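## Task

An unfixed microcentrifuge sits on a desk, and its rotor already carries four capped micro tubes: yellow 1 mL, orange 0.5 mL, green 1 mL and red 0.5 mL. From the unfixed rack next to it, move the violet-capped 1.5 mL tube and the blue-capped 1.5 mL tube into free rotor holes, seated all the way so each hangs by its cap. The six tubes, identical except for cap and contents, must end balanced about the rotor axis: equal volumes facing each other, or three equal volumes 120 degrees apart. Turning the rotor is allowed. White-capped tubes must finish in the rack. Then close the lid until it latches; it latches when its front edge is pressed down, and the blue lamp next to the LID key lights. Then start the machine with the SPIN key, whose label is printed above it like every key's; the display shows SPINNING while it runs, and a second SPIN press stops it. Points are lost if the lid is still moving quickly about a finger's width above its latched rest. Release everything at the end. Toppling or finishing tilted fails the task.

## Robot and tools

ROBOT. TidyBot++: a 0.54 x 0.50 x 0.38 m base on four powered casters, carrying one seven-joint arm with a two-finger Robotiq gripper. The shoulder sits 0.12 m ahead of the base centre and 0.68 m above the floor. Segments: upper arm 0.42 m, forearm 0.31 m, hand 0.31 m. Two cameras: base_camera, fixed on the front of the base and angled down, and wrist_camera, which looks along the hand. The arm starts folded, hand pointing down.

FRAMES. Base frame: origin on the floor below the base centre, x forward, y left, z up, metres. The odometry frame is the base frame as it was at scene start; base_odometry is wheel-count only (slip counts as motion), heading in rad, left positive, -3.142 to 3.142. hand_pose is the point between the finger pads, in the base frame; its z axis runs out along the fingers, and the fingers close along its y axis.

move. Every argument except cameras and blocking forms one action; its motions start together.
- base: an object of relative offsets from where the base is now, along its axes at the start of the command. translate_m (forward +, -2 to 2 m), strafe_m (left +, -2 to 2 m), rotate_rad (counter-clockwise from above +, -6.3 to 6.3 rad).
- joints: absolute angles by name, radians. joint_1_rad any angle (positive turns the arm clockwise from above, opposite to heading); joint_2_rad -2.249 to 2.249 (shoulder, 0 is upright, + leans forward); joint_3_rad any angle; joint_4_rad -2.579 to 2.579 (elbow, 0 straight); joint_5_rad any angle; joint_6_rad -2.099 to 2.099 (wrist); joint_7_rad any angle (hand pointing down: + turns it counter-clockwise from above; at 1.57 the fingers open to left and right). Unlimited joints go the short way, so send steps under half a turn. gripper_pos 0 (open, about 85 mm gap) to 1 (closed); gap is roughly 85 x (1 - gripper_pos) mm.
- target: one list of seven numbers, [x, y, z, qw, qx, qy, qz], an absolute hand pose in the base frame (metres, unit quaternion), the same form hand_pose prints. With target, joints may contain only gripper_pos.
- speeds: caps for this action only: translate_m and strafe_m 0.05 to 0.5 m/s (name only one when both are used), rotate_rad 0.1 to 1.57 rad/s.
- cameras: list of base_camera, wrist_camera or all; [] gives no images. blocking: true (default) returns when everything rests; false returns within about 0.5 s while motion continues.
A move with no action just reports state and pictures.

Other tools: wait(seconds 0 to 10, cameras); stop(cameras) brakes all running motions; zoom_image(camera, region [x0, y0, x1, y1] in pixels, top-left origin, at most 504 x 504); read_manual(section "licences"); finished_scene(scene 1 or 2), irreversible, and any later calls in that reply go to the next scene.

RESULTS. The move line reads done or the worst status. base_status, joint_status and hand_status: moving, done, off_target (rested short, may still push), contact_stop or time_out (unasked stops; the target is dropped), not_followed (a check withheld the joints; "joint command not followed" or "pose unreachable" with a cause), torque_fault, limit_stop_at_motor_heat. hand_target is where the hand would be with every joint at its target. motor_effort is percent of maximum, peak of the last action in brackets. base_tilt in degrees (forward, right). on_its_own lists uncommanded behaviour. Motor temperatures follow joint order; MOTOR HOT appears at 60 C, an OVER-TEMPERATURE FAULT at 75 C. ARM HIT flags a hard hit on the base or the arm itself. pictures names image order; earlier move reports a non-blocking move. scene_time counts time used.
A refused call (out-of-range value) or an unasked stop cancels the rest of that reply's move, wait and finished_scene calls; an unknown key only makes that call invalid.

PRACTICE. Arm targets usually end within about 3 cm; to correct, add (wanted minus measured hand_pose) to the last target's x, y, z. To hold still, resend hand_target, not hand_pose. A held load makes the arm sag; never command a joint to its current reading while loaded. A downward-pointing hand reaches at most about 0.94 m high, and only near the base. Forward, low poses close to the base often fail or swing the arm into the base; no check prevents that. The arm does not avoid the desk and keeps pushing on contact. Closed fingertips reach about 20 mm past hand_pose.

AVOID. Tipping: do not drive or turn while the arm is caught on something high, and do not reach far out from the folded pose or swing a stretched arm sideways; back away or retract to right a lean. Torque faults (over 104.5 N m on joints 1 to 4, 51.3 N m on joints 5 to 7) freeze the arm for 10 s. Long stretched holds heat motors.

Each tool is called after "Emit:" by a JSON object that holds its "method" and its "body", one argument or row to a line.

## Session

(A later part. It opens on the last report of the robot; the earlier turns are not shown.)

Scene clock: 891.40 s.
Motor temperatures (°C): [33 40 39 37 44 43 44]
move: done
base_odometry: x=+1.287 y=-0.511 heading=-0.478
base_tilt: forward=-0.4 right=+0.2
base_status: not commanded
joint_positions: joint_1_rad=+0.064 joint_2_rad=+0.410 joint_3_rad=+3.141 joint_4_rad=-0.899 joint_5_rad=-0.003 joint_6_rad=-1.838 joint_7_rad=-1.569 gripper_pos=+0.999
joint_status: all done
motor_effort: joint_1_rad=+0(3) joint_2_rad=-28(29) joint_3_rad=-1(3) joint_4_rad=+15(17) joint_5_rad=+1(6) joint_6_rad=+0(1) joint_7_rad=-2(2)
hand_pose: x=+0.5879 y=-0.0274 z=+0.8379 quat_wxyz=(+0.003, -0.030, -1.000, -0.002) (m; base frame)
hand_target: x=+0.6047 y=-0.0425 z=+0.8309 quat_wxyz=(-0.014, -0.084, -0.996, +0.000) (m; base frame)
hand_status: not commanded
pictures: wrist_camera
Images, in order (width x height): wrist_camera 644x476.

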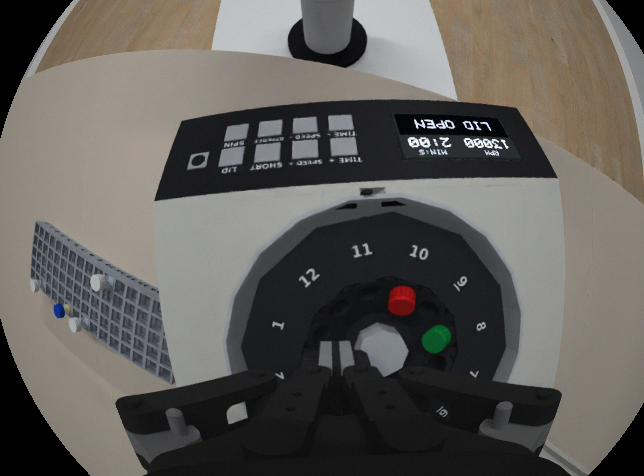

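Emit:
{"method": "move", "body": {
  "joints": {"joint_1_rad": 0.088, "joint_2_rad": 0.464, "joint_4_rad": -0.853},
  "cameras": ["wrist_camera"]
}}

Emit:
{"method": "zoom_image", "body": {
  "camera": "wrist_camera",
  "region": [220, 270, 450, 440]
}}

Scene clock: 896.77 s.
Motor temperatures (°C): [33 40 38 37 44 43 44]
move: done
base_odometry: x=+1.287 y=-0.511 heading=-0.478
base_tilt: forward=-0.4 right=+0.2
base_status: not commanded
joint_positions: joint_1_rad=+0.065 joint_2_rad=+0.440 joint_3_rad=+3.141 joint_4_rad=-0.853 joint_5_rad=-0.003 joint_6_rad=-1.838 joint_7_rad=-1.569 gripper_pos=+0.999
joint_status: all done
motor_effort: joint_1_rad=+0(1) joint_2_rad=-27(28) joint_3_rad=+0(1) joint_4_rad=+14(16) joint_5_rad=+1(2) joint_6_rad=+0(1) joint_7_rad=+0(1)
hand_pose: x=+0.6029 y=-0.0288 z=+0.8377 quat_wxyz=(-0.006, -0.031, -1.000, -0.001) (m; base frame)
hand_target: x=+0.6205 y=-0.0429 z=+0.8259 quat_wxyz=(-0.017, -0.083, -0.996, +0.000) (m; base frame)
hand_status: not commanded
pictures: wrist_camera
Images, in order (width x height): wrist_camera 644x476.

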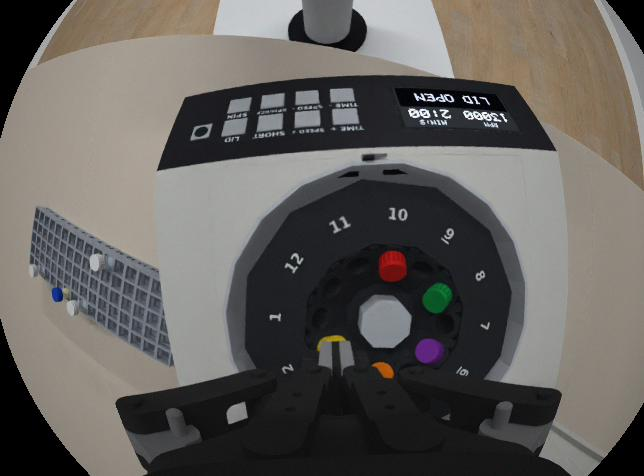

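Scaled by 2.191.

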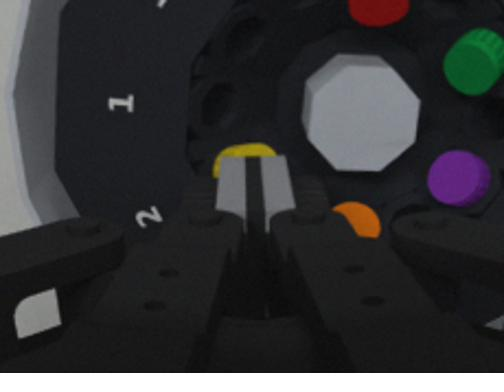

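Emit:
{"method": "move", "body": {
  "joints": {"joint_2_rad": 0.398},
  "cameras": []
}}

Emit:
{"method": "move", "body": {
  "joints": {"joint_4_rad": -0.932},
  "cameras": ["wrist_camera"]
}}

Emit:
{"method": "zoom_image", "body": {
  "camera": "wrist_camera",
  "region": [220, 270, 450, 440]
}}

Scene clock: 905.57 s.
Motor temperatures (°C): [33 41 38 37 44 43 44]
move: done
base_odometry: x=+1.287 y=-0.511 heading=-0.478
base_tilt: forward=-0.4 right=+0.2
base_status: not commanded
joint_positions: joint_1_rad=+0.067 joint_2_rad=+0.416 joint_3_rad=+3.141 joint_4_rad=-0.853 joint_5_rad=-0.003 joint_6_rad=-1.838 joint_7_rad=-1.569 gripper_pos=+0.999
joint_status: all done
motor_effort: joint_1_rad=+0(1) joint_2_rad=-29(31) joint_3_rad=-1(1) joint_4_rad=+15(17) joint_5_rad=+0(1) joint_6_rad=+0(0) joint_7_rad=-1(2)
hand_pose: x=+0.5991 y=-0.0295 z=+0.8491 quat_wxyz=(-0.017, -0.032, -0.999, -0.001) (m; base frame)
hand_target: x=+0.6100 y=-0.0420 z=+0.8588 quat_wxyz=(-0.050, -0.083, -0.995, +0.000) (m; base frame)
hand_status: not commanded
pictures: none
No camera images: "cameras" was empty.

Scene clock: 906.43 s.
Motor temperatures (°C): [33 41 38 37 44 43 44]
move: done
base_odometry: x=+1.287 y=-0.511 heading=-0.478
base_tilt: forward=-0.4 right=+0.2
base_status: not commanded
joint_positions: joint_1_rad=+0.067 joint_2_rad=+0.412 joint_3_rad=+3.141 joint_4_rad=-0.914 joint_5_rad=-0.003 joint_6_rad=-1.838 joint_7_rad=-1.569 gripper_pos=+0.999
joint_status: all done
motor_effort: joint_1_rad=-1(2) joint_2_rad=-29(30) joint_3_rad=-1(2) joint_4_rad=+16(17) joint_5_rad=+0(1) joint_6_rad=+0(1) joint_7_rad=-1(1)
hand_pose: x=+0.5845 y=-0.0287 z=+0.8323 quat_wxyz=(+0.011, -0.032, -0.999, -0.002) (m; base frame)
hand_target: x=+0.5924 y=-0.0404 z=+0.8334 quat_wxyz=(-0.011, -0.083, -0.996, +0.000) (m; base frame)
hand_status: not commanded
pictures: wrist_camera
Images, in order (width x height): wrist_camera 644x476.

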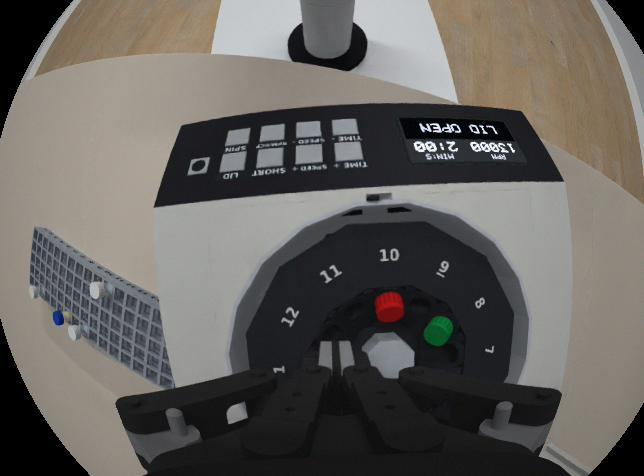

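Scaled by 2.191.

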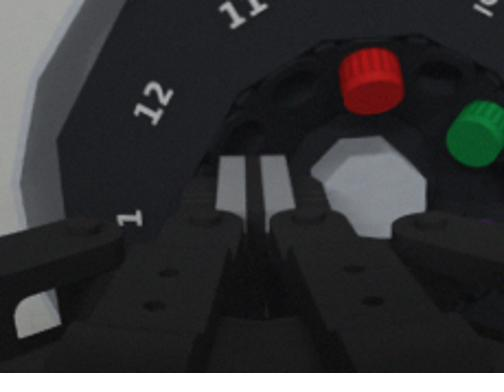

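Emit:
{"method": "move", "body": {
  "joints": {"joint_1_rad": 0.088, "joint_2_rad": 0.436, "joint_4_rad": -0.906},
  "cameras": []
}}

Emit:
{"method": "move", "body": {
  "joints": {"joint_1_rad": 0.088, "joint_2_rad": 0.474, "joint_4_rad": -0.859},
  "cameras": ["wrist_camera"]
}}

Emit:
{"method": "zoom_image", "body": {
  "camera": "wrist_camera",
  "region": [220, 270, 450, 440]
}}

Scene clock: 912.87 s.
Motor temperatures (°C): [33 41 38 37 44 43 44]
move: done
base_odometry: x=+1.287 y=-0.511 heading=-0.478
base_tilt: forward=-0.4 right=+0.2
base_status: not commanded
joint_positions: joint_1_rad=+0.068 joint_2_rad=+0.426 joint_3_rad=+3.141 joint_4_rad=-0.905 joint_5_rad=-0.003 joint_6_rad=-1.838 joint_7_rad=-1.569 gripper_pos=+0.999
joint_status: all done
motor_effort: joint_1_rad=+0(2) joint_2_rad=-29(30) joint_3_rad=+0(1) joint_4_rad=+15(17) joint_5_rad=+1(2) joint_6_rad=-1(2) joint_7_rad=+0(1)
hand_pose: x=+0.5889 y=-0.0293 z=+0.8284 quat_wxyz=(+0.014, -0.032, -0.999, -0.002) (m; base frame)
hand_target: x=+0.6041 y=-0.0414 z=+0.8232 quat_wxyz=(-0.005, -0.083, -0.996, +0.000) (m; base frame)
hand_status: not commanded
pictures: none
No camera images: "cameras" was empty.

Scene clock: 913.60 s.
Motor temperatures (°C): [33 41 38 37 44 43 44]
move: done
base_odometry: x=+1.287 y=-0.511 heading=-0.478
base_tilt: forward=-0.4 right=+0.2
base_status: not commanded
joint_positions: joint_1_rad=+0.067 joint_2_rad=+0.446 joint_3_rad=+3.134 joint_4_rad=-0.871 joint_5_rad=-0.005 joint_6_rad=-1.838 joint_7_rad=-1.570 gripper_pos=+0.999
joint_status: all done
motor_effort: joint_1_rad=+4(6) joint_2_rad=-27(29) joint_3_rad=+4(4) joint_4_rad=+17(18) joint_5_rad=+6(6) joint_6_rad=+5(5) joint_7_rad=+0(1)
hand_pose: x=+0.5999 y=-0.0264 z=+0.8291 quat_wxyz=(+0.007, -0.029, -1.000, -0.004) (m; base frame)
hand_target: x=+0.6205 y=-0.0429 z=+0.8190 quat_wxyz=(-0.009, -0.083, -0.996, +0.000) (m; base frame)
hand_status: not commanded
pictures: wrist_camera
Images, in order (width x height): wrist_camera 644x476.

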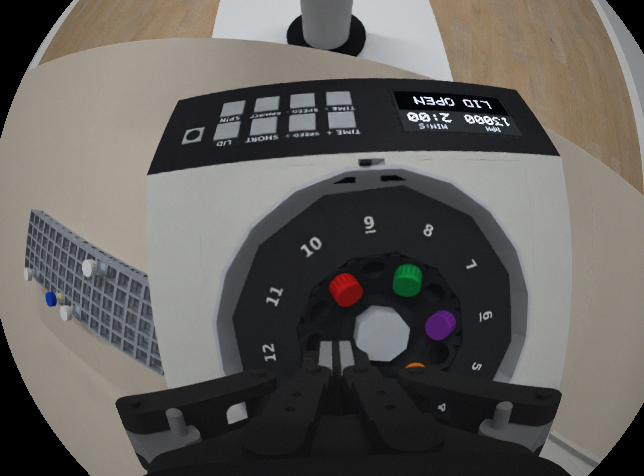

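Scaled by 2.191.

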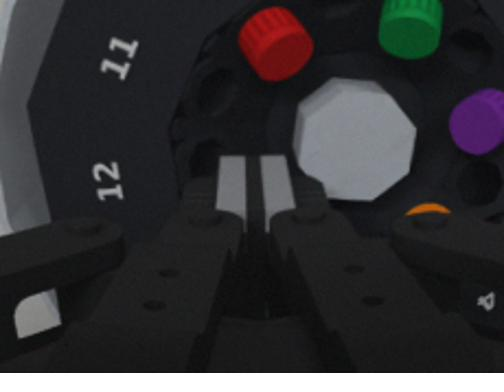

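Emit:
{"method": "move", "body": {
  "joints": {"joint_1_rad": 0.062, "joint_2_rad": 0.486, "joint_4_rad": -0.838},
  "cameras": []
}}

Emit:
{"method": "move", "body": {
  "joints": {"joint_1_rad": 0.040, "joint_2_rad": 0.500, "joint_4_rad": -0.818},
  "cameras": ["wrist_camera"]
}}

Emit:
{"method": "zoom_image", "body": {
  "camera": "wrist_camera",
  "region": [220, 270, 450, 440]
}}

Scene clock: 922.63 s.
Motor temperatures (°C): [33 41 38 37 44 43 44]
move: done
base_odometry: x=+1.287 y=-0.511 heading=-0.478
base_tilt: forward=-0.4 right=+0.2
base_status: not commanded
joint_positions: joint_1_rad=+0.056 joint_2_rad=+0.456 joint_3_rad=+3.134 joint_4_rad=-0.850 joint_5_rad=-0.005 joint_6_rad=-1.838 joint_7_rad=-1.570 gripper_pos=+0.999
joint_status: all done
motor_effort: joint_1_rad=+4(5) joint_2_rad=-27(28) joint_3_rad=+2(4) joint_4_rad=+17(19) joint_5_rad=+4(6) joint_6_rad=+5(6) joint_7_rad=-1(2)
hand_pose: x=+0.6063 y=-0.0216 z=+0.8303 quat_wxyz=(+0.002, -0.023, -1.000, -0.004) (m; base frame)
hand_target: x=+0.6281 y=-0.0303 z=+0.8195 quat_wxyz=(-0.014, -0.071, -0.997, +0.000) (m; base frame)
hand_status: not commanded
pictures: none
No camera images: "cameras" was empty.

Scene clock: 923.23 s.
Motor temperatures (°C): [33 41 38 37 44 43 44]
move: done
base_odometry: x=+1.287 y=-0.511 heading=-0.478
base_tilt: forward=-0.4 right=+0.2
base_status: not commanded
joint_positions: joint_1_rad=+0.043 joint_2_rad=+0.466 joint_3_rad=+3.134 joint_4_rad=-0.829 joint_5_rad=-0.005 joint_6_rad=-1.838 joint_7_rad=-1.570 gripper_pos=+0.999
joint_status: all done
motor_effort: joint_1_rad=+2(4) joint_2_rad=-27(28) joint_3_rad=+1(3) joint_4_rad=+17(17) joint_5_rad=+3(4) joint_6_rad=+5(6) joint_7_rad=-1(1)
hand_pose: x=+0.6129 y=-0.0153 z=+0.8321 quat_wxyz=(-0.004, -0.017, -1.000, -0.004) (m; base frame)
hand_target: x=+0.6352 y=-0.0193 z=+0.8186 quat_wxyz=(-0.017, -0.060, -0.998, +0.000) (m; base frame)
hand_status: not commanded
pictures: wrist_camera
Images, in order (width x height): wrist_camera 644x476.

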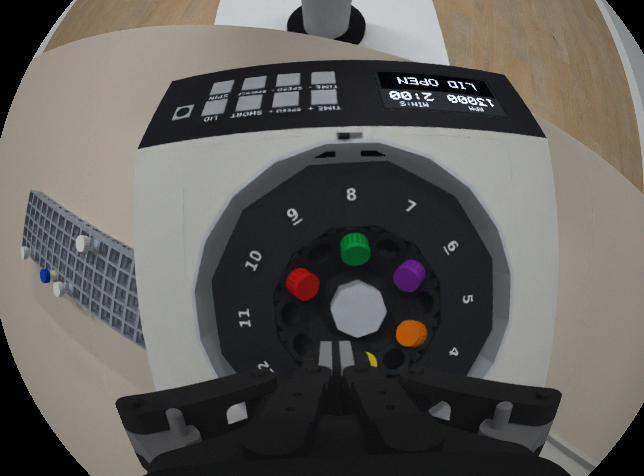

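Scaled by 2.191.

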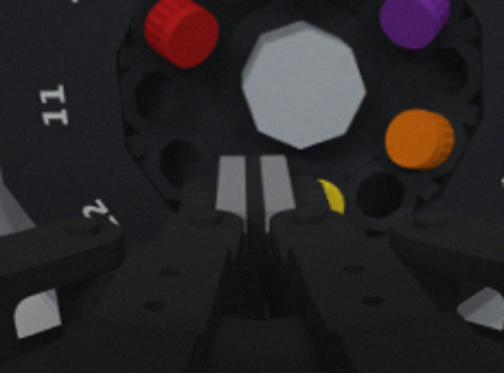

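Emit:
{"method": "move", "body": {
  "joints": {"joint_1_rad": 0.018, "joint_2_rad": 0.511, "joint_4_rad": -0.809},
  "cameras": []
}}

Emit:
{"method": "move", "body": {
  "joints": {"joint_1_rad": -0.004, "joint_2_rad": 0.512, "joint_4_rad": -0.806},
  "cameras": ["wrist_camera"]
}}

Emit:
{"method": "zoom_image", "body": {
  "camera": "wrist_camera",
  "region": [220, 270, 450, 440]
}}

Scene clock: 929.37 s.
Motor temperatures (°C): [33 41 38 37 44 43 44]
move: off_target
base_odometry: x=+1.287 y=-0.511 heading=-0.478
base_tilt: forward=-0.4 right=+0.2
base_status: not commanded
joint_positions: joint_1_rad=+0.034 joint_2_rad=+0.470 joint_3_rad=+3.134 joint_4_rad=-0.822 joint_5_rad=-0.005 joint_6_rad=-1.838 joint_7_rad=-1.570 gripper_pos=+0.999
joint_status: joint_2_rad off_target (ended at +0.470, target +0.511); the others done
motor_effort: joint_1_rad=-2(2) joint_2_rad=-25(27) joint_3_rad=-1(2) joint_4_rad=+18(18) joint_5_rad=+0(3) joint_6_rad=+6(6) joint_7_rad=-1(2)
hand_pose: x=+0.6152 y=-0.0109 z=+0.8323 quat_wxyz=(-0.006, -0.012, -1.000, -0.004) (m; base frame)
hand_target: x=+0.6391 y=-0.0080 z=+0.8157 quat_wxyz=(-0.016, -0.049, -0.999, +0.000) (m; base frame)
hand_status: not commanded
pictures: none
No camera images: "cameras" was empty.

Scene clock: 929.93 s.
Motor temperatures (°C): [33 41 38 37 44 43 44]
move: off_target
base_odometry: x=+1.287 y=-0.511 heading=-0.478
base_tilt: forward=-0.4 right=+0.2
base_status: not commanded
joint_positions: joint_1_rad=+0.030 joint_2_rad=+0.470 joint_3_rad=+3.135 joint_4_rad=-0.822 joint_5_rad=-0.005 joint_6_rad=-1.838 joint_7_rad=-1.571 gripper_pos=+0.999
joint_status: joint_2_rad off_target (ended at +0.470, target +0.512); the others done
motor_effort: joint_1_rad=-3(4) joint_2_rad=-24(26) joint_3_rad=-2(3) joint_4_rad=+17(18) joint_5_rad=-1(2) joint_6_rad=+6(6) joint_7_rad=-1(2)
hand_pose: x=+0.6152 y=-0.0098 z=+0.8323 quat_wxyz=(-0.006, -0.012, -1.000, -0.004) (m; base frame)
hand_target: x=+0.6400 y=+0.0034 z=+0.8161 quat_wxyz=(-0.017, -0.038, -0.999, -0.001) (m; base frame)
hand_status: not commanded
pictures: wrist_camera
Images, in order (width x height): wrist_camera 644x476.

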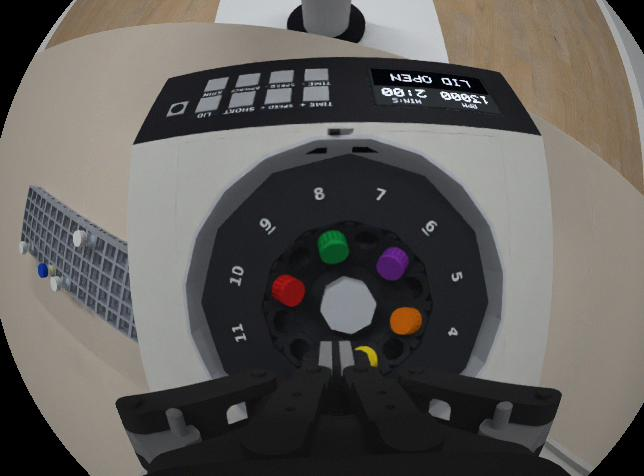

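Scaled by 2.191.

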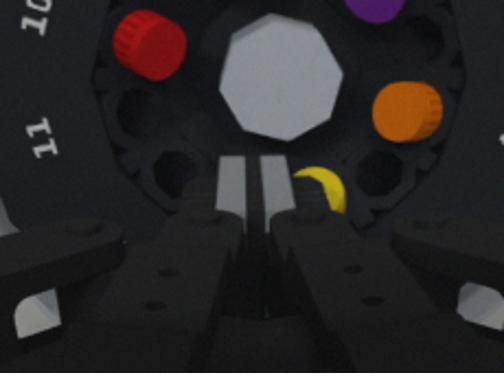

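Emit:
{"method": "move", "body": {
  "joints": {"joint_2_rad": 0.456},
  "cameras": ["wrist_camera"]
}}

Emit:
{"method": "zoom_image", "body": {
  "camera": "wrist_camera",
  "region": [220, 270, 450, 440]
}}

Scene clock: 933.97 s.
Motor temperatures (°C): [33 41 38 37 44 43 44]
move: done
base_odometry: x=+1.287 y=-0.511 heading=-0.478
base_tilt: forward=-0.4 right=+0.2
base_status: not commanded
joint_positions: joint_1_rad=+0.026 joint_2_rad=+0.466 joint_3_rad=+3.135 joint_4_rad=-0.819 joint_5_rad=-0.005 joint_6_rad=-1.837 joint_7_rad=-1.571 gripper_pos=+0.999
joint_status: all done
motor_effort: joint_1_rad=-2(3) joint_2_rad=-29(30) joint_3_rad=-2(2) joint_4_rad=+16(19) joint_5_rad=-1(1) joint_6_rad=+2(6) joint_7_rad=+0(1)
hand_pose: x=+0.6157 y=-0.0074 z=+0.8351 quat_wxyz=(-0.010, -0.009, -1.000, -0.004) (m; base frame)
hand_target: x=+0.6316 y=+0.0034 z=+0.8451 quat_wxyz=(-0.045, -0.038, -0.998, -0.002) (m; base frame)
hand_status: not commanded
pictures: wrist_camera
Images, in order (width x height): wrist_camera 644x476.

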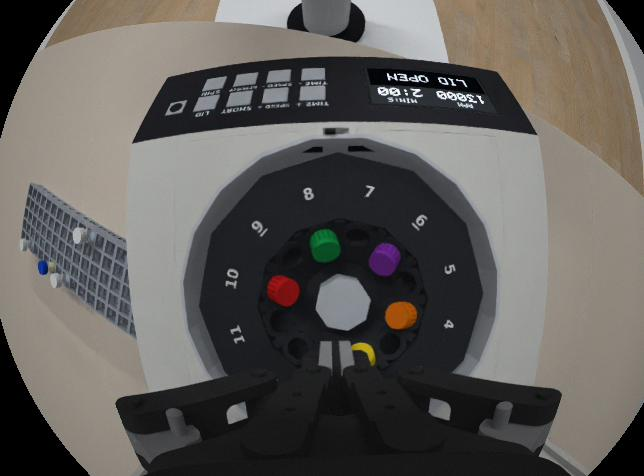

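Scaled by 2.191.

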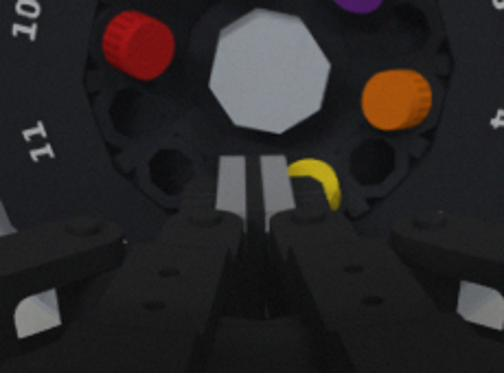

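Emit:
{"method": "move", "body": {
  "joints": {"joint_1_rad": -0.020},
  "cameras": []
}}

Emit:
{"method": "move", "body": {
  "joints": {"joint_1_rad": -0.036},
  "cameras": ["wrist_camera"]
}}

Emit:
{"method": "zoom_image", "body": {
  "camera": "wrist_camera",
  "region": [220, 270, 450, 440]
}}

Scene clock: 938.67 s.
Motor temperatures (°C): [33 41 38 37 44 43 44]
move: done
base_odometry: x=+1.287 y=-0.511 heading=-0.478
base_tilt: forward=-0.4 right=+0.2
base_status: not commanded
joint_positions: joint_1_rad=+0.004 joint_2_rad=+0.465 joint_3_rad=+3.135 joint_4_rad=-0.816 joint_5_rad=-0.005 joint_6_rad=-1.837 joint_7_rad=-1.571 gripper_pos=+0.999
joint_status: all done
motor_effort: joint_1_rad=-1(4) joint_2_rad=-31(31) joint_3_rad=-1(3) joint_4_rad=+16(17) joint_5_rad=+0(2) joint_6_rad=+0(3) joint_7_rad=-1(2)
hand_pose: x=+0.6163 y=+0.0032 z=+0.8365 quat_wxyz=(-0.012, +0.001, -1.000, -0.004) (m; base frame)
hand_target: x=+0.6315 y=+0.0116 z=+0.8451 quat_wxyz=(-0.045, -0.030, -0.999, -0.002) (m; base frame)
hand_status: not commanded
pictures: none
No camera images: "cameras" was empty.

Scene clock: 939.30 s.
Motor temperatures (°C): [33 41 38 37 44 43 44]
move: done
base_odometry: x=+1.287 y=-0.511 heading=-0.478
base_tilt: forward=-0.4 right=+0.2
base_status: not commanded
joint_positions: joint_1_rad=-0.011 joint_2_rad=+0.465 joint_3_rad=+3.135 joint_4_rad=-0.815 joint_5_rad=-0.005 joint_6_rad=-1.837 joint_7_rad=-1.571 gripper_pos=+0.999
joint_status: all done
motor_effort: joint_1_rad=-1(3) joint_2_rad=-30(31) joint_3_rad=-1(3) joint_4_rad=+15(16) joint_5_rad=-1(1) joint_6_rad=+1(1) joint_7_rad=-1(2)
hand_pose: x=+0.6165 y=+0.0106 z=+0.8371 quat_wxyz=(-0.013, +0.009, -1.000, -0.004) (m; base frame)
hand_target: x=+0.6312 y=+0.0198 z=+0.8451 quat_wxyz=(-0.045, -0.022, -0.999, -0.003) (m; base frame)
hand_status: not commanded
pictures: wrist_camera
Images, in order (width x height): wrist_camera 644x476.

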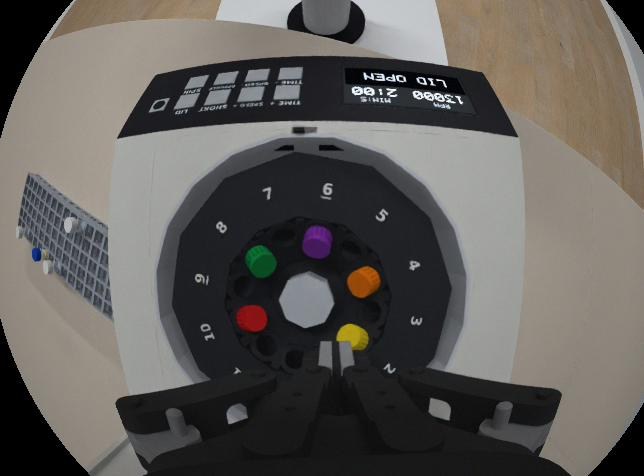

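Scaled by 2.191.

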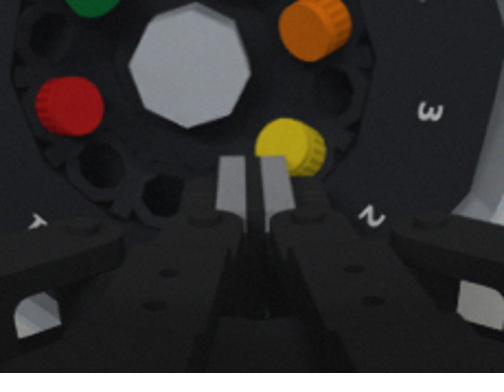

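Emit:
{"method": "move", "body": {
  "joints": {"joint_1_rad": -0.046},
  "cameras": ["wrist_camera"]
}}

Emit:
{"method": "zoom_image", "body": {
  "camera": "wrist_camera",
  "region": [180, 160, 420, 400]
}}

Scene clock: 944.93 s.
Motor temperatures (°C): [33 41 38 37 44 43 44]
move: done
base_odometry: x=+1.287 y=-0.511 heading=-0.478
base_tilt: forward=-0.3 right=+0.2
base_status: not commanded
joint_positions: joint_1_rad=-0.023 joint_2_rad=+0.464 joint_3_rad=+3.135 joint_4_rad=-0.813 joint_5_rad=-0.005 joint_6_rad=-1.837 joint_7_rad=-1.571 gripper_pos=+0.999
joint_status: all done
motor_effort: joint_1_rad=-1(3) joint_2_rad=-31(31) joint_3_rad=-1(2) joint_4_rad=+15(16) joint_5_rad=+0(2) joint_6_rad=+0(1) joint_7_rad=-1(1)
hand_pose: x=+0.6165 y=+0.0167 z=+0.8377 quat_wxyz=(-0.014, +0.015, -1.000, -0.004) (m; base frame)
hand_target: x=+0.6310 y=+0.0249 z=+0.8451 quat_wxyz=(-0.045, -0.017, -0.999, -0.003) (m; base frame)
hand_status: not commanded
pictures: wrist_camera
Images, in order (width x height): wrist_camera 644x476.

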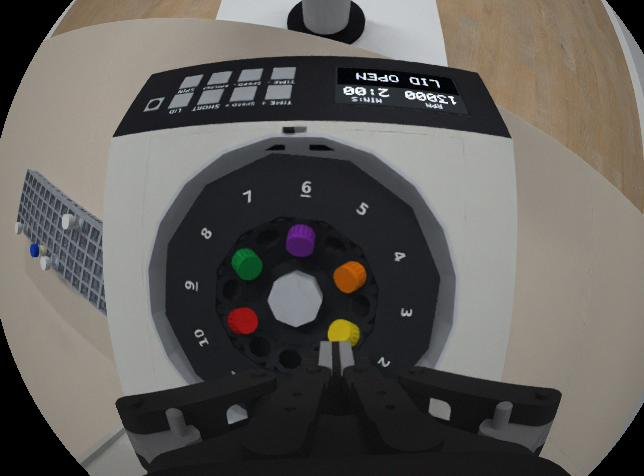

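Scaled by 2.100.

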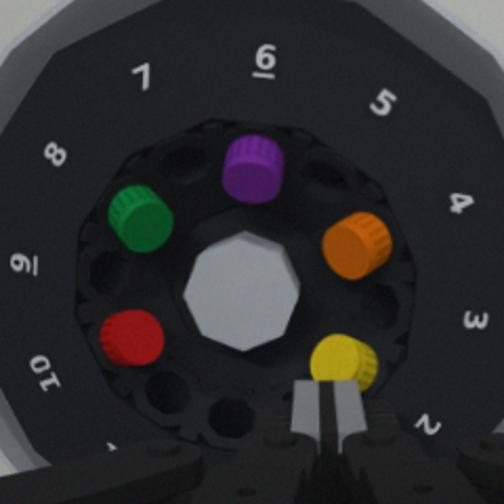

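Emit:
{"method": "move", "body": {
  "joints": {"joint_1_rad": -0.0495},
  "cameras": ["wrist_camera"]
}}

Emit:
{"method": "zoom_image", "body": {
  "camera": "wrist_camera",
  "region": [180, 160, 420, 400]
}}

Scene clock: 952.93 s.
Motor temperatures (°C): [33 41 38 37 44 43 44]
move: done
base_odometry: x=+1.287 y=-0.511 heading=-0.478
base_tilt: forward=-0.4 right=+0.2
base_status: not commanded
joint_positions: joint_1_rad=-0.026 joint_2_rad=+0.464 joint_3_rad=+3.135 joint_4_rad=-0.813 joint_5_rad=-0.005 joint_6_rad=-1.837 joint_7_rad=-1.571 gripper_pos=+0.999
joint_status: all done
motor_effort: joint_1_rad=-1(1) joint_2_rad=-31(31) joint_3_rad=-1(1) joint_4_rad=+16(16) joint_5_rad=+0(0) joint_6_rad=+0(0) joint_7_rad=+0(1)
hand_pose: x=+0.6165 y=+0.0182 z=+0.8377 quat_wxyz=(-0.014, +0.016, -1.000, -0.004) (m; base frame)
hand_target: x=+0.6309 y=+0.0267 z=+0.8451 quat_wxyz=(-0.045, -0.015, -0.999, -0.003) (m; base frame)
hand_status: not commanded
pictures: wrist_camera
Images, in order (width x height): wrist_camera 644x476.

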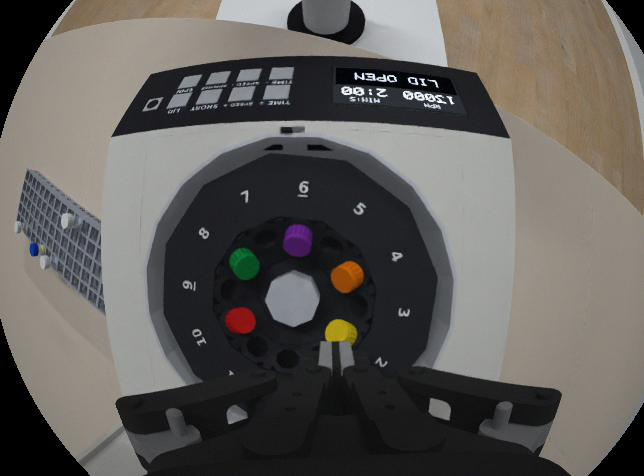

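Scaled by 2.100.

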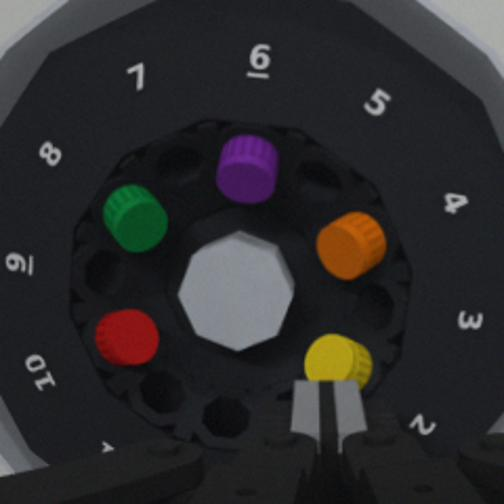

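Emit:
{"method": "move", "body": {
  "joints": {"joint_1_rad": -0.056},
  "cameras": ["wrist_camera"]
}}

Emit:
{"method": "zoom_image", "body": {
  "camera": "wrist_camera",
  "region": [180, 160, 420, 400]
}}

Scene clock: 958.03 s.
Motor temperatures (°C): [33 41 38 37 44 43 44]
move: done
base_odometry: x=+1.287 y=-0.511 heading=-0.478
base_tilt: forward=-0.4 right=+0.2
base_status: not commanded
joint_positions: joint_1_rad=-0.033 joint_2_rad=+0.464 joint_3_rad=+3.135 joint_4_rad=-0.813 joint_5_rad=-0.005 joint_6_rad=-1.837 joint_7_rad=-1.571 gripper_pos=+0.999
joint_status: all done
motor_effort: joint_1_rad=-1(2) joint_2_rad=-31(31) joint_3_rad=-1(2) joint_4_rad=+16(16) joint_5_rad=+0(0) joint_6_rad=+0(0) joint_7_rad=+0(2)
hand_pose: x=+0.6163 y=+0.0218 z=+0.8377 quat_wxyz=(-0.014, +0.020, -1.000, -0.004) (m; base frame)
hand_target: x=+0.6307 y=+0.0300 z=+0.8451 quat_wxyz=(-0.045, -0.012, -0.999, -0.003) (m; base frame)
hand_status: not commanded
pictures: wrist_camera
Images, in order (width x height): wrist_camera 644x476.

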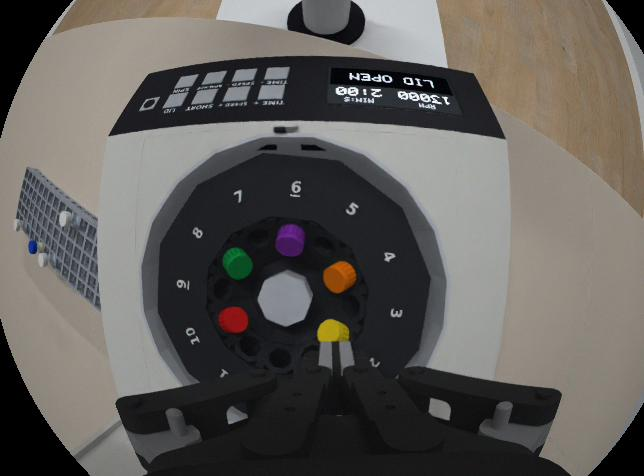

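Scaled by 2.100.

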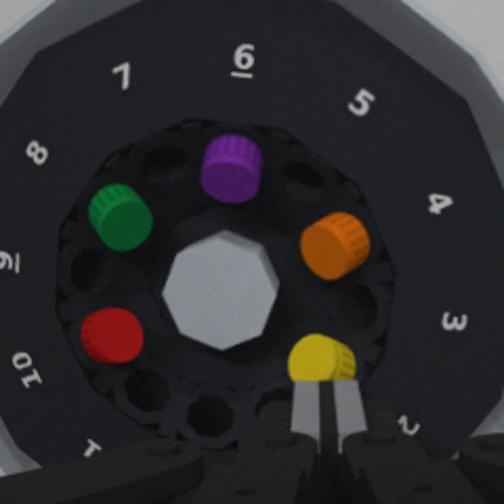

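Emit:
{"method": "move", "body": {
  "joints": {"joint_1_rad": 0.013},
  "cameras": []
}}

Emit:
{"method": "move", "body": {
  "joints": {"joint_2_rad": 0.449, "joint_4_rad": -0.841},
  "cameras": ["wrist_camera"]
}}

Emit:
{"method": "zoom_image", "body": {
  "camera": "wrist_camera",
  "region": [200, 180, 440, 420]
}}

Scene clock: 977.77 s.
Motor temperatures (°C): [33 42 38 37 44 43 44]
move: done
base_odometry: x=+1.287 y=-0.511 heading=-0.478
base_tilt: forward=-0.4 right=+0.2
base_status: not commanded
joint_positions: joint_1_rad=+0.001 joint_2_rad=+0.464 joint_3_rad=+3.135 joint_4_rad=-0.813 joint_5_rad=-0.005 joint_6_rad=-1.837 joint_7_rad=-1.571 gripper_pos=+0.999
joint_status: all done
motor_effort: joint_1_rad=-1(2) joint_2_rad=-31(31) joint_3_rad=-1(2) joint_4_rad=+16(16) joint_5_rad=+0(1) joint_6_rad=+0(0) joint_7_rad=-1(1)
hand_pose: x=+0.6168 y=+0.0048 z=+0.8377 quat_wxyz=(-0.014, +0.003, -1.000, -0.004) (m; base frame)
hand_target: x=+0.6316 y=-0.0053 z=+0.8451 quat_wxyz=(-0.045, -0.046, -0.998, -0.001) (m; base frame)
hand_status: not commanded
pictures: none
No camera images: "cameras" was empty.

Scene clock: 978.43 s.
Motor temperatures (°C): [33 42 38 37 44 43 44]
move: done
base_odometry: x=+1.287 y=-0.511 heading=-0.478
base_tilt: forward=-0.4 right=+0.2
base_status: not commanded
joint_positions: joint_1_rad=+0.001 joint_2_rad=+0.464 joint_3_rad=+3.135 joint_4_rad=-0.833 joint_5_rad=-0.005 joint_6_rad=-1.837 joint_7_rad=-1.571 gripper_pos=+0.999
joint_status: all done
motor_effort: joint_1_rad=-1(1) joint_2_rad=-31(32) joint_3_rad=+0(1) joint_4_rad=+16(17) joint_5_rad=+0(0) joint_6_rad=+0(0) joint_7_rad=-1(1)
hand_pose: x=+0.6124 y=+0.0048 z=+0.8322 quat_wxyz=(-0.004, +0.003, -1.000, -0.004) (m; base frame)
hand_target: x=+0.6228 y=-0.0052 z=+0.8373 quat_wxyz=(-0.031, -0.046, -0.998, -0.001) (m; base frame)
hand_status: not commanded
pictures: wrist_camera
Images, in order (width x height): wrist_camera 644x476.

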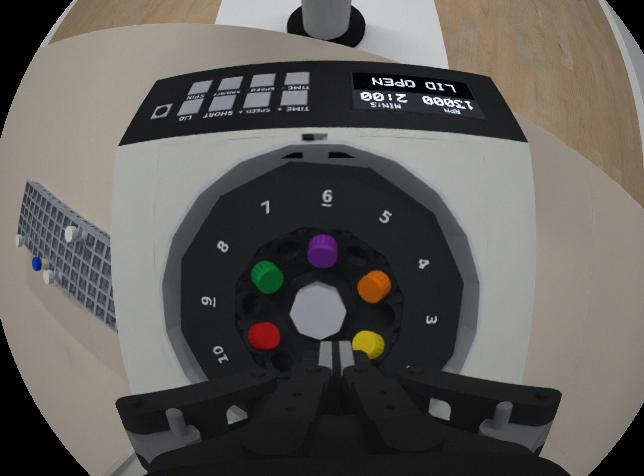

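Scaled by 2.100.

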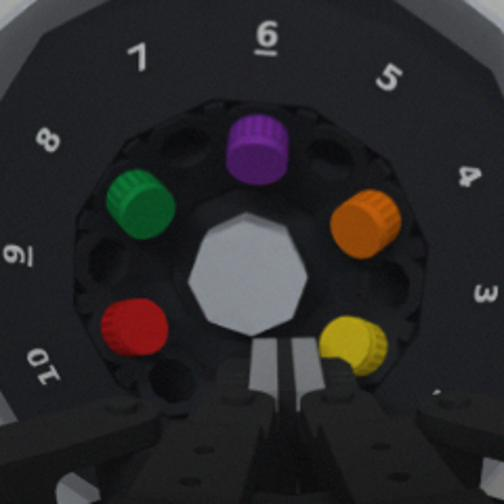

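Emit:
{"method": "move", "body": {
  "cameras": ["wrist_camera"]
}}

Emit:
{"method": "zoom_image", "body": {
  "camera": "wrist_camera",
  "region": [200, 180, 440, 420]
}}

Scene clock: 1000.17 s.
Motor temperatures (°C): [33 42 38 36 44 43 44]
base_odometry: x=+1.287 y=-0.511 heading=-0.478
base_tilt: forward=-0.4 right=+0.2
base_status: not commanded
joint_positions: joint_1_rad=+0.001 joint_2_rad=+0.464 joint_3_rad=+3.135 joint_4_rad=-0.833 joint_5_rad=-0.005 joint_6_rad=-1.837 joint_7_rad=-1.571 gripper_pos=+0.999
joint_status: all done
motor_effort: joint_1_rad=-1(1) joint_2_rad=-31(32) joint_3_rad=-1(1) joint_4_rad=+16(17) joint_5_rad=+0(0) joint_6_rad=+0(0) joint_7_rad=-1(1)
hand_pose: x=+0.6124 y=+0.0048 z=+0.8322 quat_wxyz=(-0.004, +0.003, -1.000, -0.004) (m; base frame)
hand_target: x=+0.6228 y=-0.0052 z=+0.8373 quat_wxyz=(-0.031, -0.046, -0.998, -0.001) (m; base frame)
hand_status: not commanded
pictures: wrist_camera
Images, in order (width x height): wrist_camera 644x476.

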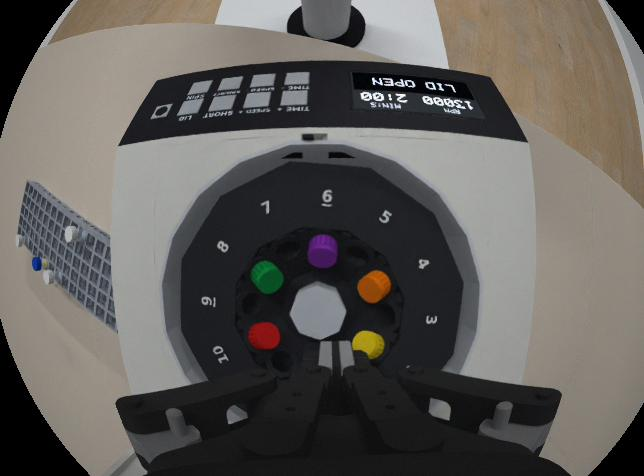

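Scaled by 2.100.

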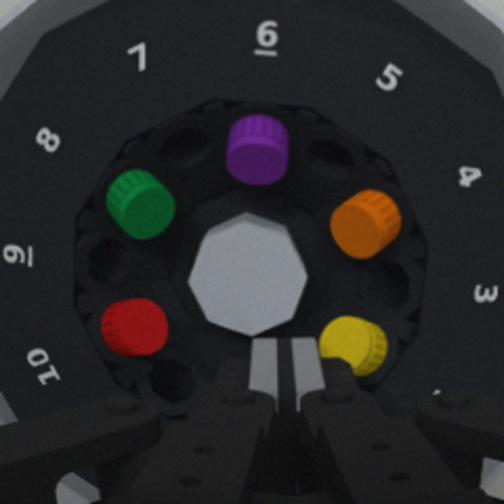

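Emit:
{"method": "move", "body": {
  "joints": {"joint_1_rad": -0.03},
  "cameras": []
}}

Emit:
{"method": "move", "body": {
  "joints": {"joint_1_rad": -0.043},
  "cameras": ["wrist_camera"]
}}

Emit:
{"method": "zoom_image", "body": {
  "camera": "wrist_camera",
  "region": [200, 180, 440, 420]
}}

Scene clock: 1003.80 s.
Motor temperatures (°C): [33 42 38 36 44 43 44]
move: done
base_odometry: x=+1.287 y=-0.511 heading=-0.478
base_tilt: forward=-0.4 right=+0.2
base_status: not commanded
joint_positions: joint_1_rad=-0.011 joint_2_rad=+0.462 joint_3_rad=+3.135 joint_4_rad=-0.833 joint_5_rad=-0.005 joint_6_rad=-1.837 joint_7_rad=-1.571 gripper_pos=+0.999
joint_status: all done
motor_effort: joint_1_rad=-1(3) joint_2_rad=-31(31) joint_3_rad=-1(2) joint_4_rad=+16(16) joint_5_rad=+0(3) joint_6_rad=+0(2) joint_7_rad=+0(2)
hand_pose: x=+0.6121 y=+0.0103 z=+0.8329 quat_wxyz=(-0.005, +0.009, -1.000, -0.004) (m; base frame)
hand_target: x=+0.6226 y=+0.0165 z=+0.8373 quat_wxyz=(-0.031, -0.025, -0.999, -0.002) (m; base frame)
hand_status: not commanded
pictures: none
No camera images: "cameras" was empty.

Scene clock: 1004.30 s.
Motor temperatures (°C): [33 42 38 36 44 43 44]
move: done
base_odometry: x=+1.287 y=-0.511 heading=-0.478
base_tilt: forward=-0.4 right=+0.2
base_status: not commanded
joint_positions: joint_1_rad=-0.015 joint_2_rad=+0.461 joint_3_rad=+3.135 joint_4_rad=-0.833 joint_5_rad=-0.005 joint_6_rad=-1.837 joint_7_rad=-1.571 gripper_pos=+0.999
joint_status: all done
motor_effort: joint_1_rad=-2(3) joint_2_rad=-29(31) joint_3_rad=-2(3) joint_4_rad=+15(16) joint_5_rad=-1(3) joint_6_rad=+1(2) joint_7_rad=-1(1)
hand_pose: x=+0.6118 y=+0.0126 z=+0.8336 quat_wxyz=(-0.006, +0.011, -1.000, -0.004) (m; base frame)
hand_target: x=+0.6223 y=+0.0230 z=+0.8373 quat_wxyz=(-0.031, -0.018, -0.999, -0.002) (m; base frame)
hand_status: not commanded
pictures: wrist_camera
Images, in order (width x height): wrist_camera 644x476.

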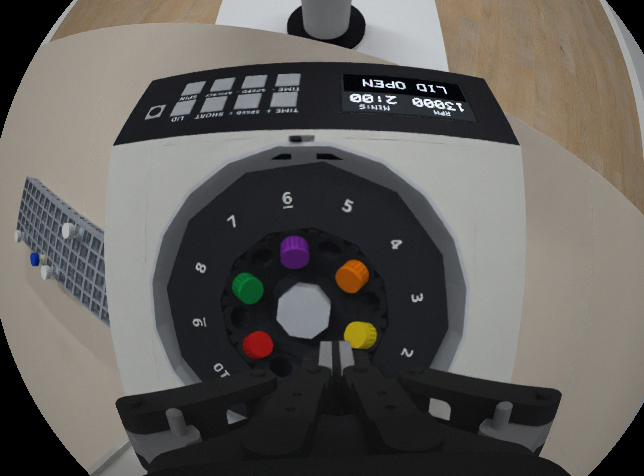

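Scaled by 2.100.

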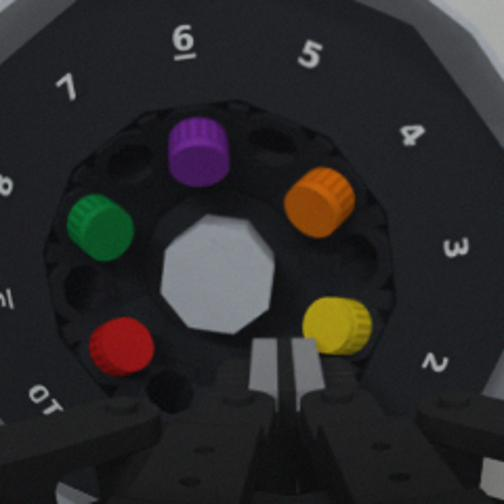

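Emit:
{"method": "move", "body": {
  "joints": {"joint_1_rad": 0.018},
  "cameras": ["wrist_camera"]
}}

Emit:
{"method": "zoom_image", "body": {
  "camera": "wrist_camera",
  "region": [200, 180, 440, 420]
}}

Scene clock: 1016.57 s.
Motor temperatures (°C): [33 42 38 36 44 43 44]
move: done
base_odometry: x=+1.287 y=-0.511 heading=-0.478
base_tilt: forward=-0.4 right=+0.2
base_status: not commanded
joint_positions: joint_1_rad=+0.005 joint_2_rad=+0.461 joint_3_rad=+3.135 joint_4_rad=-0.833 joint_5_rad=-0.005 joint_6_rad=-1.837 joint_7_rad=-1.571 gripper_pos=+0.999
joint_status: all done
motor_effort: joint_1_rad=-1(2) joint_2_rad=-31(31) joint_3_rad=+0(2) joint_4_rad=+16(16) joint_5_rad=+0(1) joint_6_rad=+0(1) joint_7_rad=-1(2)
hand_pose: x=+0.6120 y=+0.0027 z=+0.8337 quat_wxyz=(-0.006, +0.001, -1.000, -0.004) (m; base frame)
hand_target: x=+0.6228 y=-0.0077 z=+0.8373 quat_wxyz=(-0.031, -0.049, -0.998, -0.001) (m; base frame)
hand_status: not commanded
pictures: wrist_camera
Images, in order (width x height): wrist_camera 644x476.

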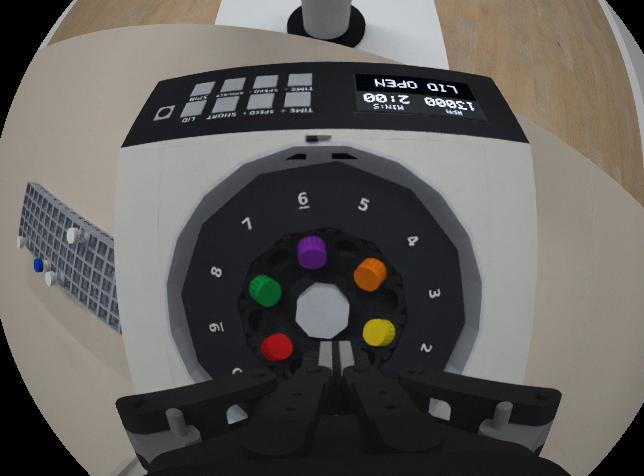

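Scaled by 2.100.

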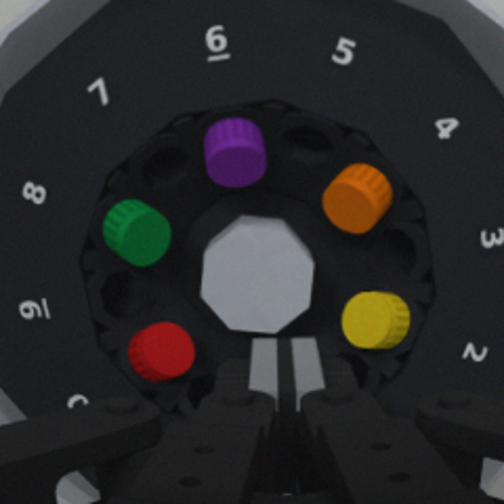

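Emit:
{"method": "move", "body": {
  "joints": {"joint_1_rad": 0.032},
  "cameras": ["wrist_camera"]
}}

Emit:
{"method": "zoom_image", "body": {
  "camera": "wrist_camera",
  "region": [200, 180, 440, 420]
}}

Scene clock: 1018.80 s.
Motor temperatures (°C): [33 42 38 36 44 43 44]
move: done
base_odometry: x=+1.287 y=-0.511 heading=-0.478
base_tilt: forward=-0.4 right=+0.2
base_status: not commanded
joint_positions: joint_1_rad=+0.014 joint_2_rad=+0.461 joint_3_rad=+3.135 joint_4_rad=-0.833 joint_5_rad=-0.005 joint_6_rad=-1.837 joint_7_rad=-1.571 gripper_pos=+0.999
joint_status: all done
motor_effort: joint_1_rad=-1(2) joint_2_rad=-31(31) joint_3_rad=-1(2) joint_4_rad=+16(16) joint_5_rad=+0(1) joint_6_rad=+0(0) joint_7_rad=-1(1)
hand_pose: x=+0.6120 y=-0.0016 z=+0.8337 quat_wxyz=(-0.006, -0.004, -1.000, -0.004) (m; base frame)
hand_target: x=+0.6226 y=-0.0148 z=+0.8373 quat_wxyz=(-0.031, -0.056, -0.998, -0.001) (m; base frame)
hand_status: not commanded
pictures: wrist_camera
Images, in order (width x height): wrist_camera 644x476.

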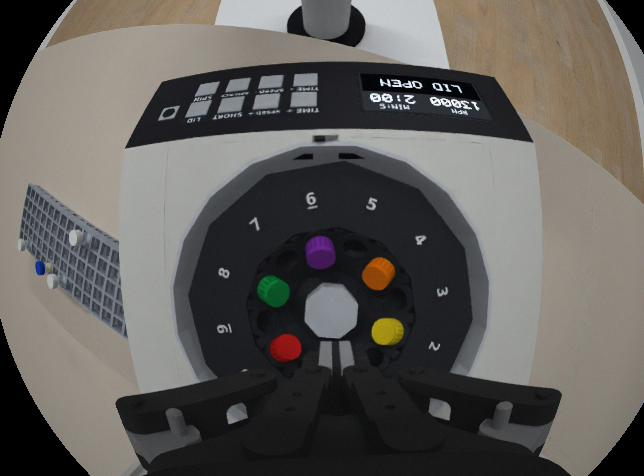

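Scaled by 2.100.

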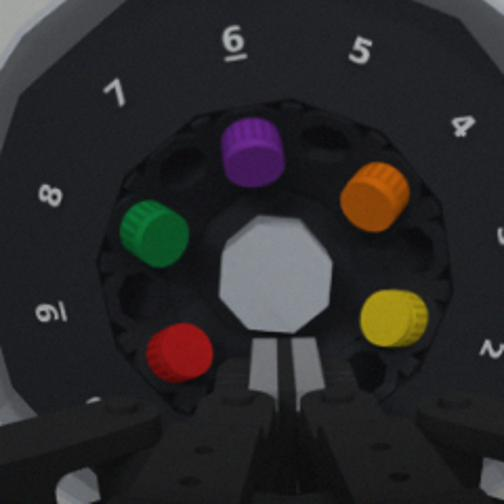

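Emit:
{"method": "move", "body": {
  "joints": {"joint_1_rad": 0.046},
  "cameras": ["wrist_camera"]
}}

Emit:
{"method": "zoom_image", "body": {
  "camera": "wrist_camera",
  "region": [200, 180, 440, 420]
}}

Scene clock: 1024.10 s.
Motor temperatures (°C): [33 42 38 36 44 43 44]
move: done
base_odometry: x=+1.287 y=-0.511 heading=-0.478
base_tilt: forward=-0.4 right=+0.2
base_status: not commanded
joint_positions: joint_1_rad=+0.026 joint_2_rad=+0.461 joint_3_rad=+3.135 joint_4_rad=-0.833 joint_5_rad=-0.005 joint_6_rad=-1.837 joint_7_rad=-1.571 gripper_pos=+0.999
joint_status: all done
motor_effort: joint_1_rad=+0(2) joint_2_rad=-31(31) joint_3_rad=-1(1) joint_4_rad=+16(16) joint_5_rad=+0(1) joint_6_rad=+0(0) joint_7_rad=+0(2)
hand_pose: x=+0.6119 y=-0.0078 z=+0.8337 quat_wxyz=(-0.006, -0.010, -1.000, -0.004) (m; base frame)
hand_target: x=+0.6224 y=-0.0218 z=+0.8373 quat_wxyz=(-0.031, -0.063, -0.998, -0.001) (m; base frame)
hand_status: not commanded
pictures: wrist_camera
Images, in order (width x height): wrist_camera 644x476.

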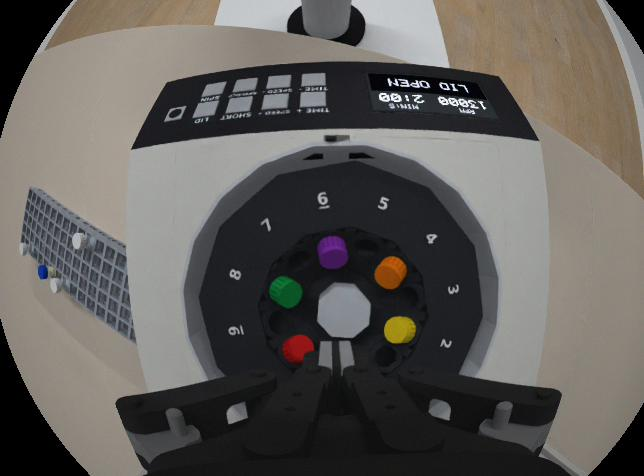

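Scaled by 2.100.

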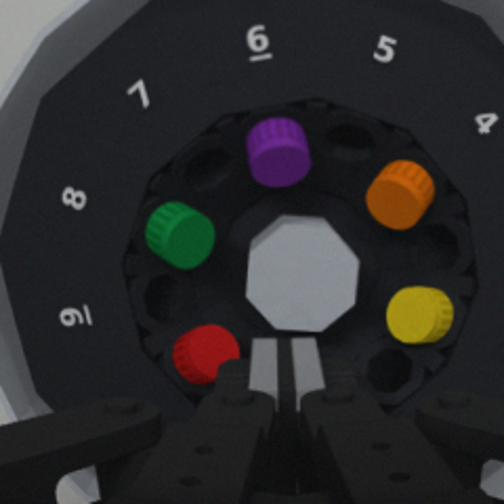

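Emit:
{"method": "move", "body": {
  "joints": {"joint_1_rad": 0.056},
  "cameras": ["wrist_camera"]
}}

Emit:
{"method": "zoom_image", "body": {
  "camera": "wrist_camera",
  "region": [200, 180, 440, 420]
}}

Scene clock: 1028.63 s.
Motor temperatures (°C): [33 42 38 36 44 43 44]
move: done
base_odometry: x=+1.287 y=-0.511 heading=-0.478
base_tilt: forward=-0.4 right=+0.2
base_status: not commanded
joint_positions: joint_1_rad=+0.035 joint_2_rad=+0.461 joint_3_rad=+3.135 joint_4_rad=-0.833 joint_5_rad=-0.005 joint_6_rad=-1.837 joint_7_rad=-1.571 gripper_pos=+0.999
joint_status: all done
motor_effort: joint_1_rad=-1(2) joint_2_rad=-31(31) joint_3_rad=-1(1) joint_4_rad=+16(16) joint_5_rad=+0(0) joint_6_rad=+0(0) joint_7_rad=-1(2)
hand_pose: x=+0.6118 y=-0.0123 z=+0.8337 quat_wxyz=(-0.006, -0.014, -1.000, -0.004) (m; base frame)
hand_target: x=+0.6221 y=-0.0269 z=+0.8373 quat_wxyz=(-0.031, -0.068, -0.997, +0.000) (m; base frame)
hand_status: not commanded
pictures: wrist_camera
Images, in order (width x height): wrist_camera 644x476.

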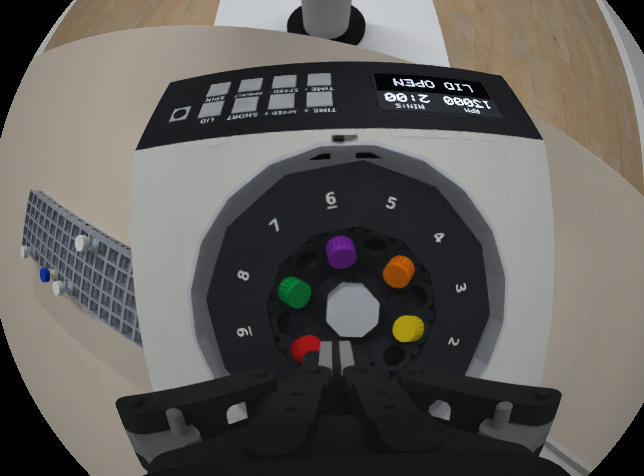

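Scaled by 2.100.

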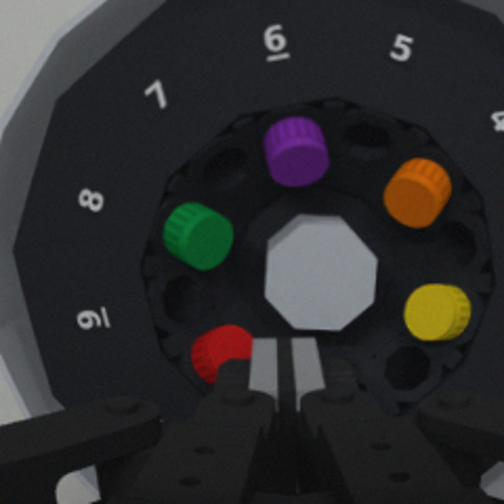

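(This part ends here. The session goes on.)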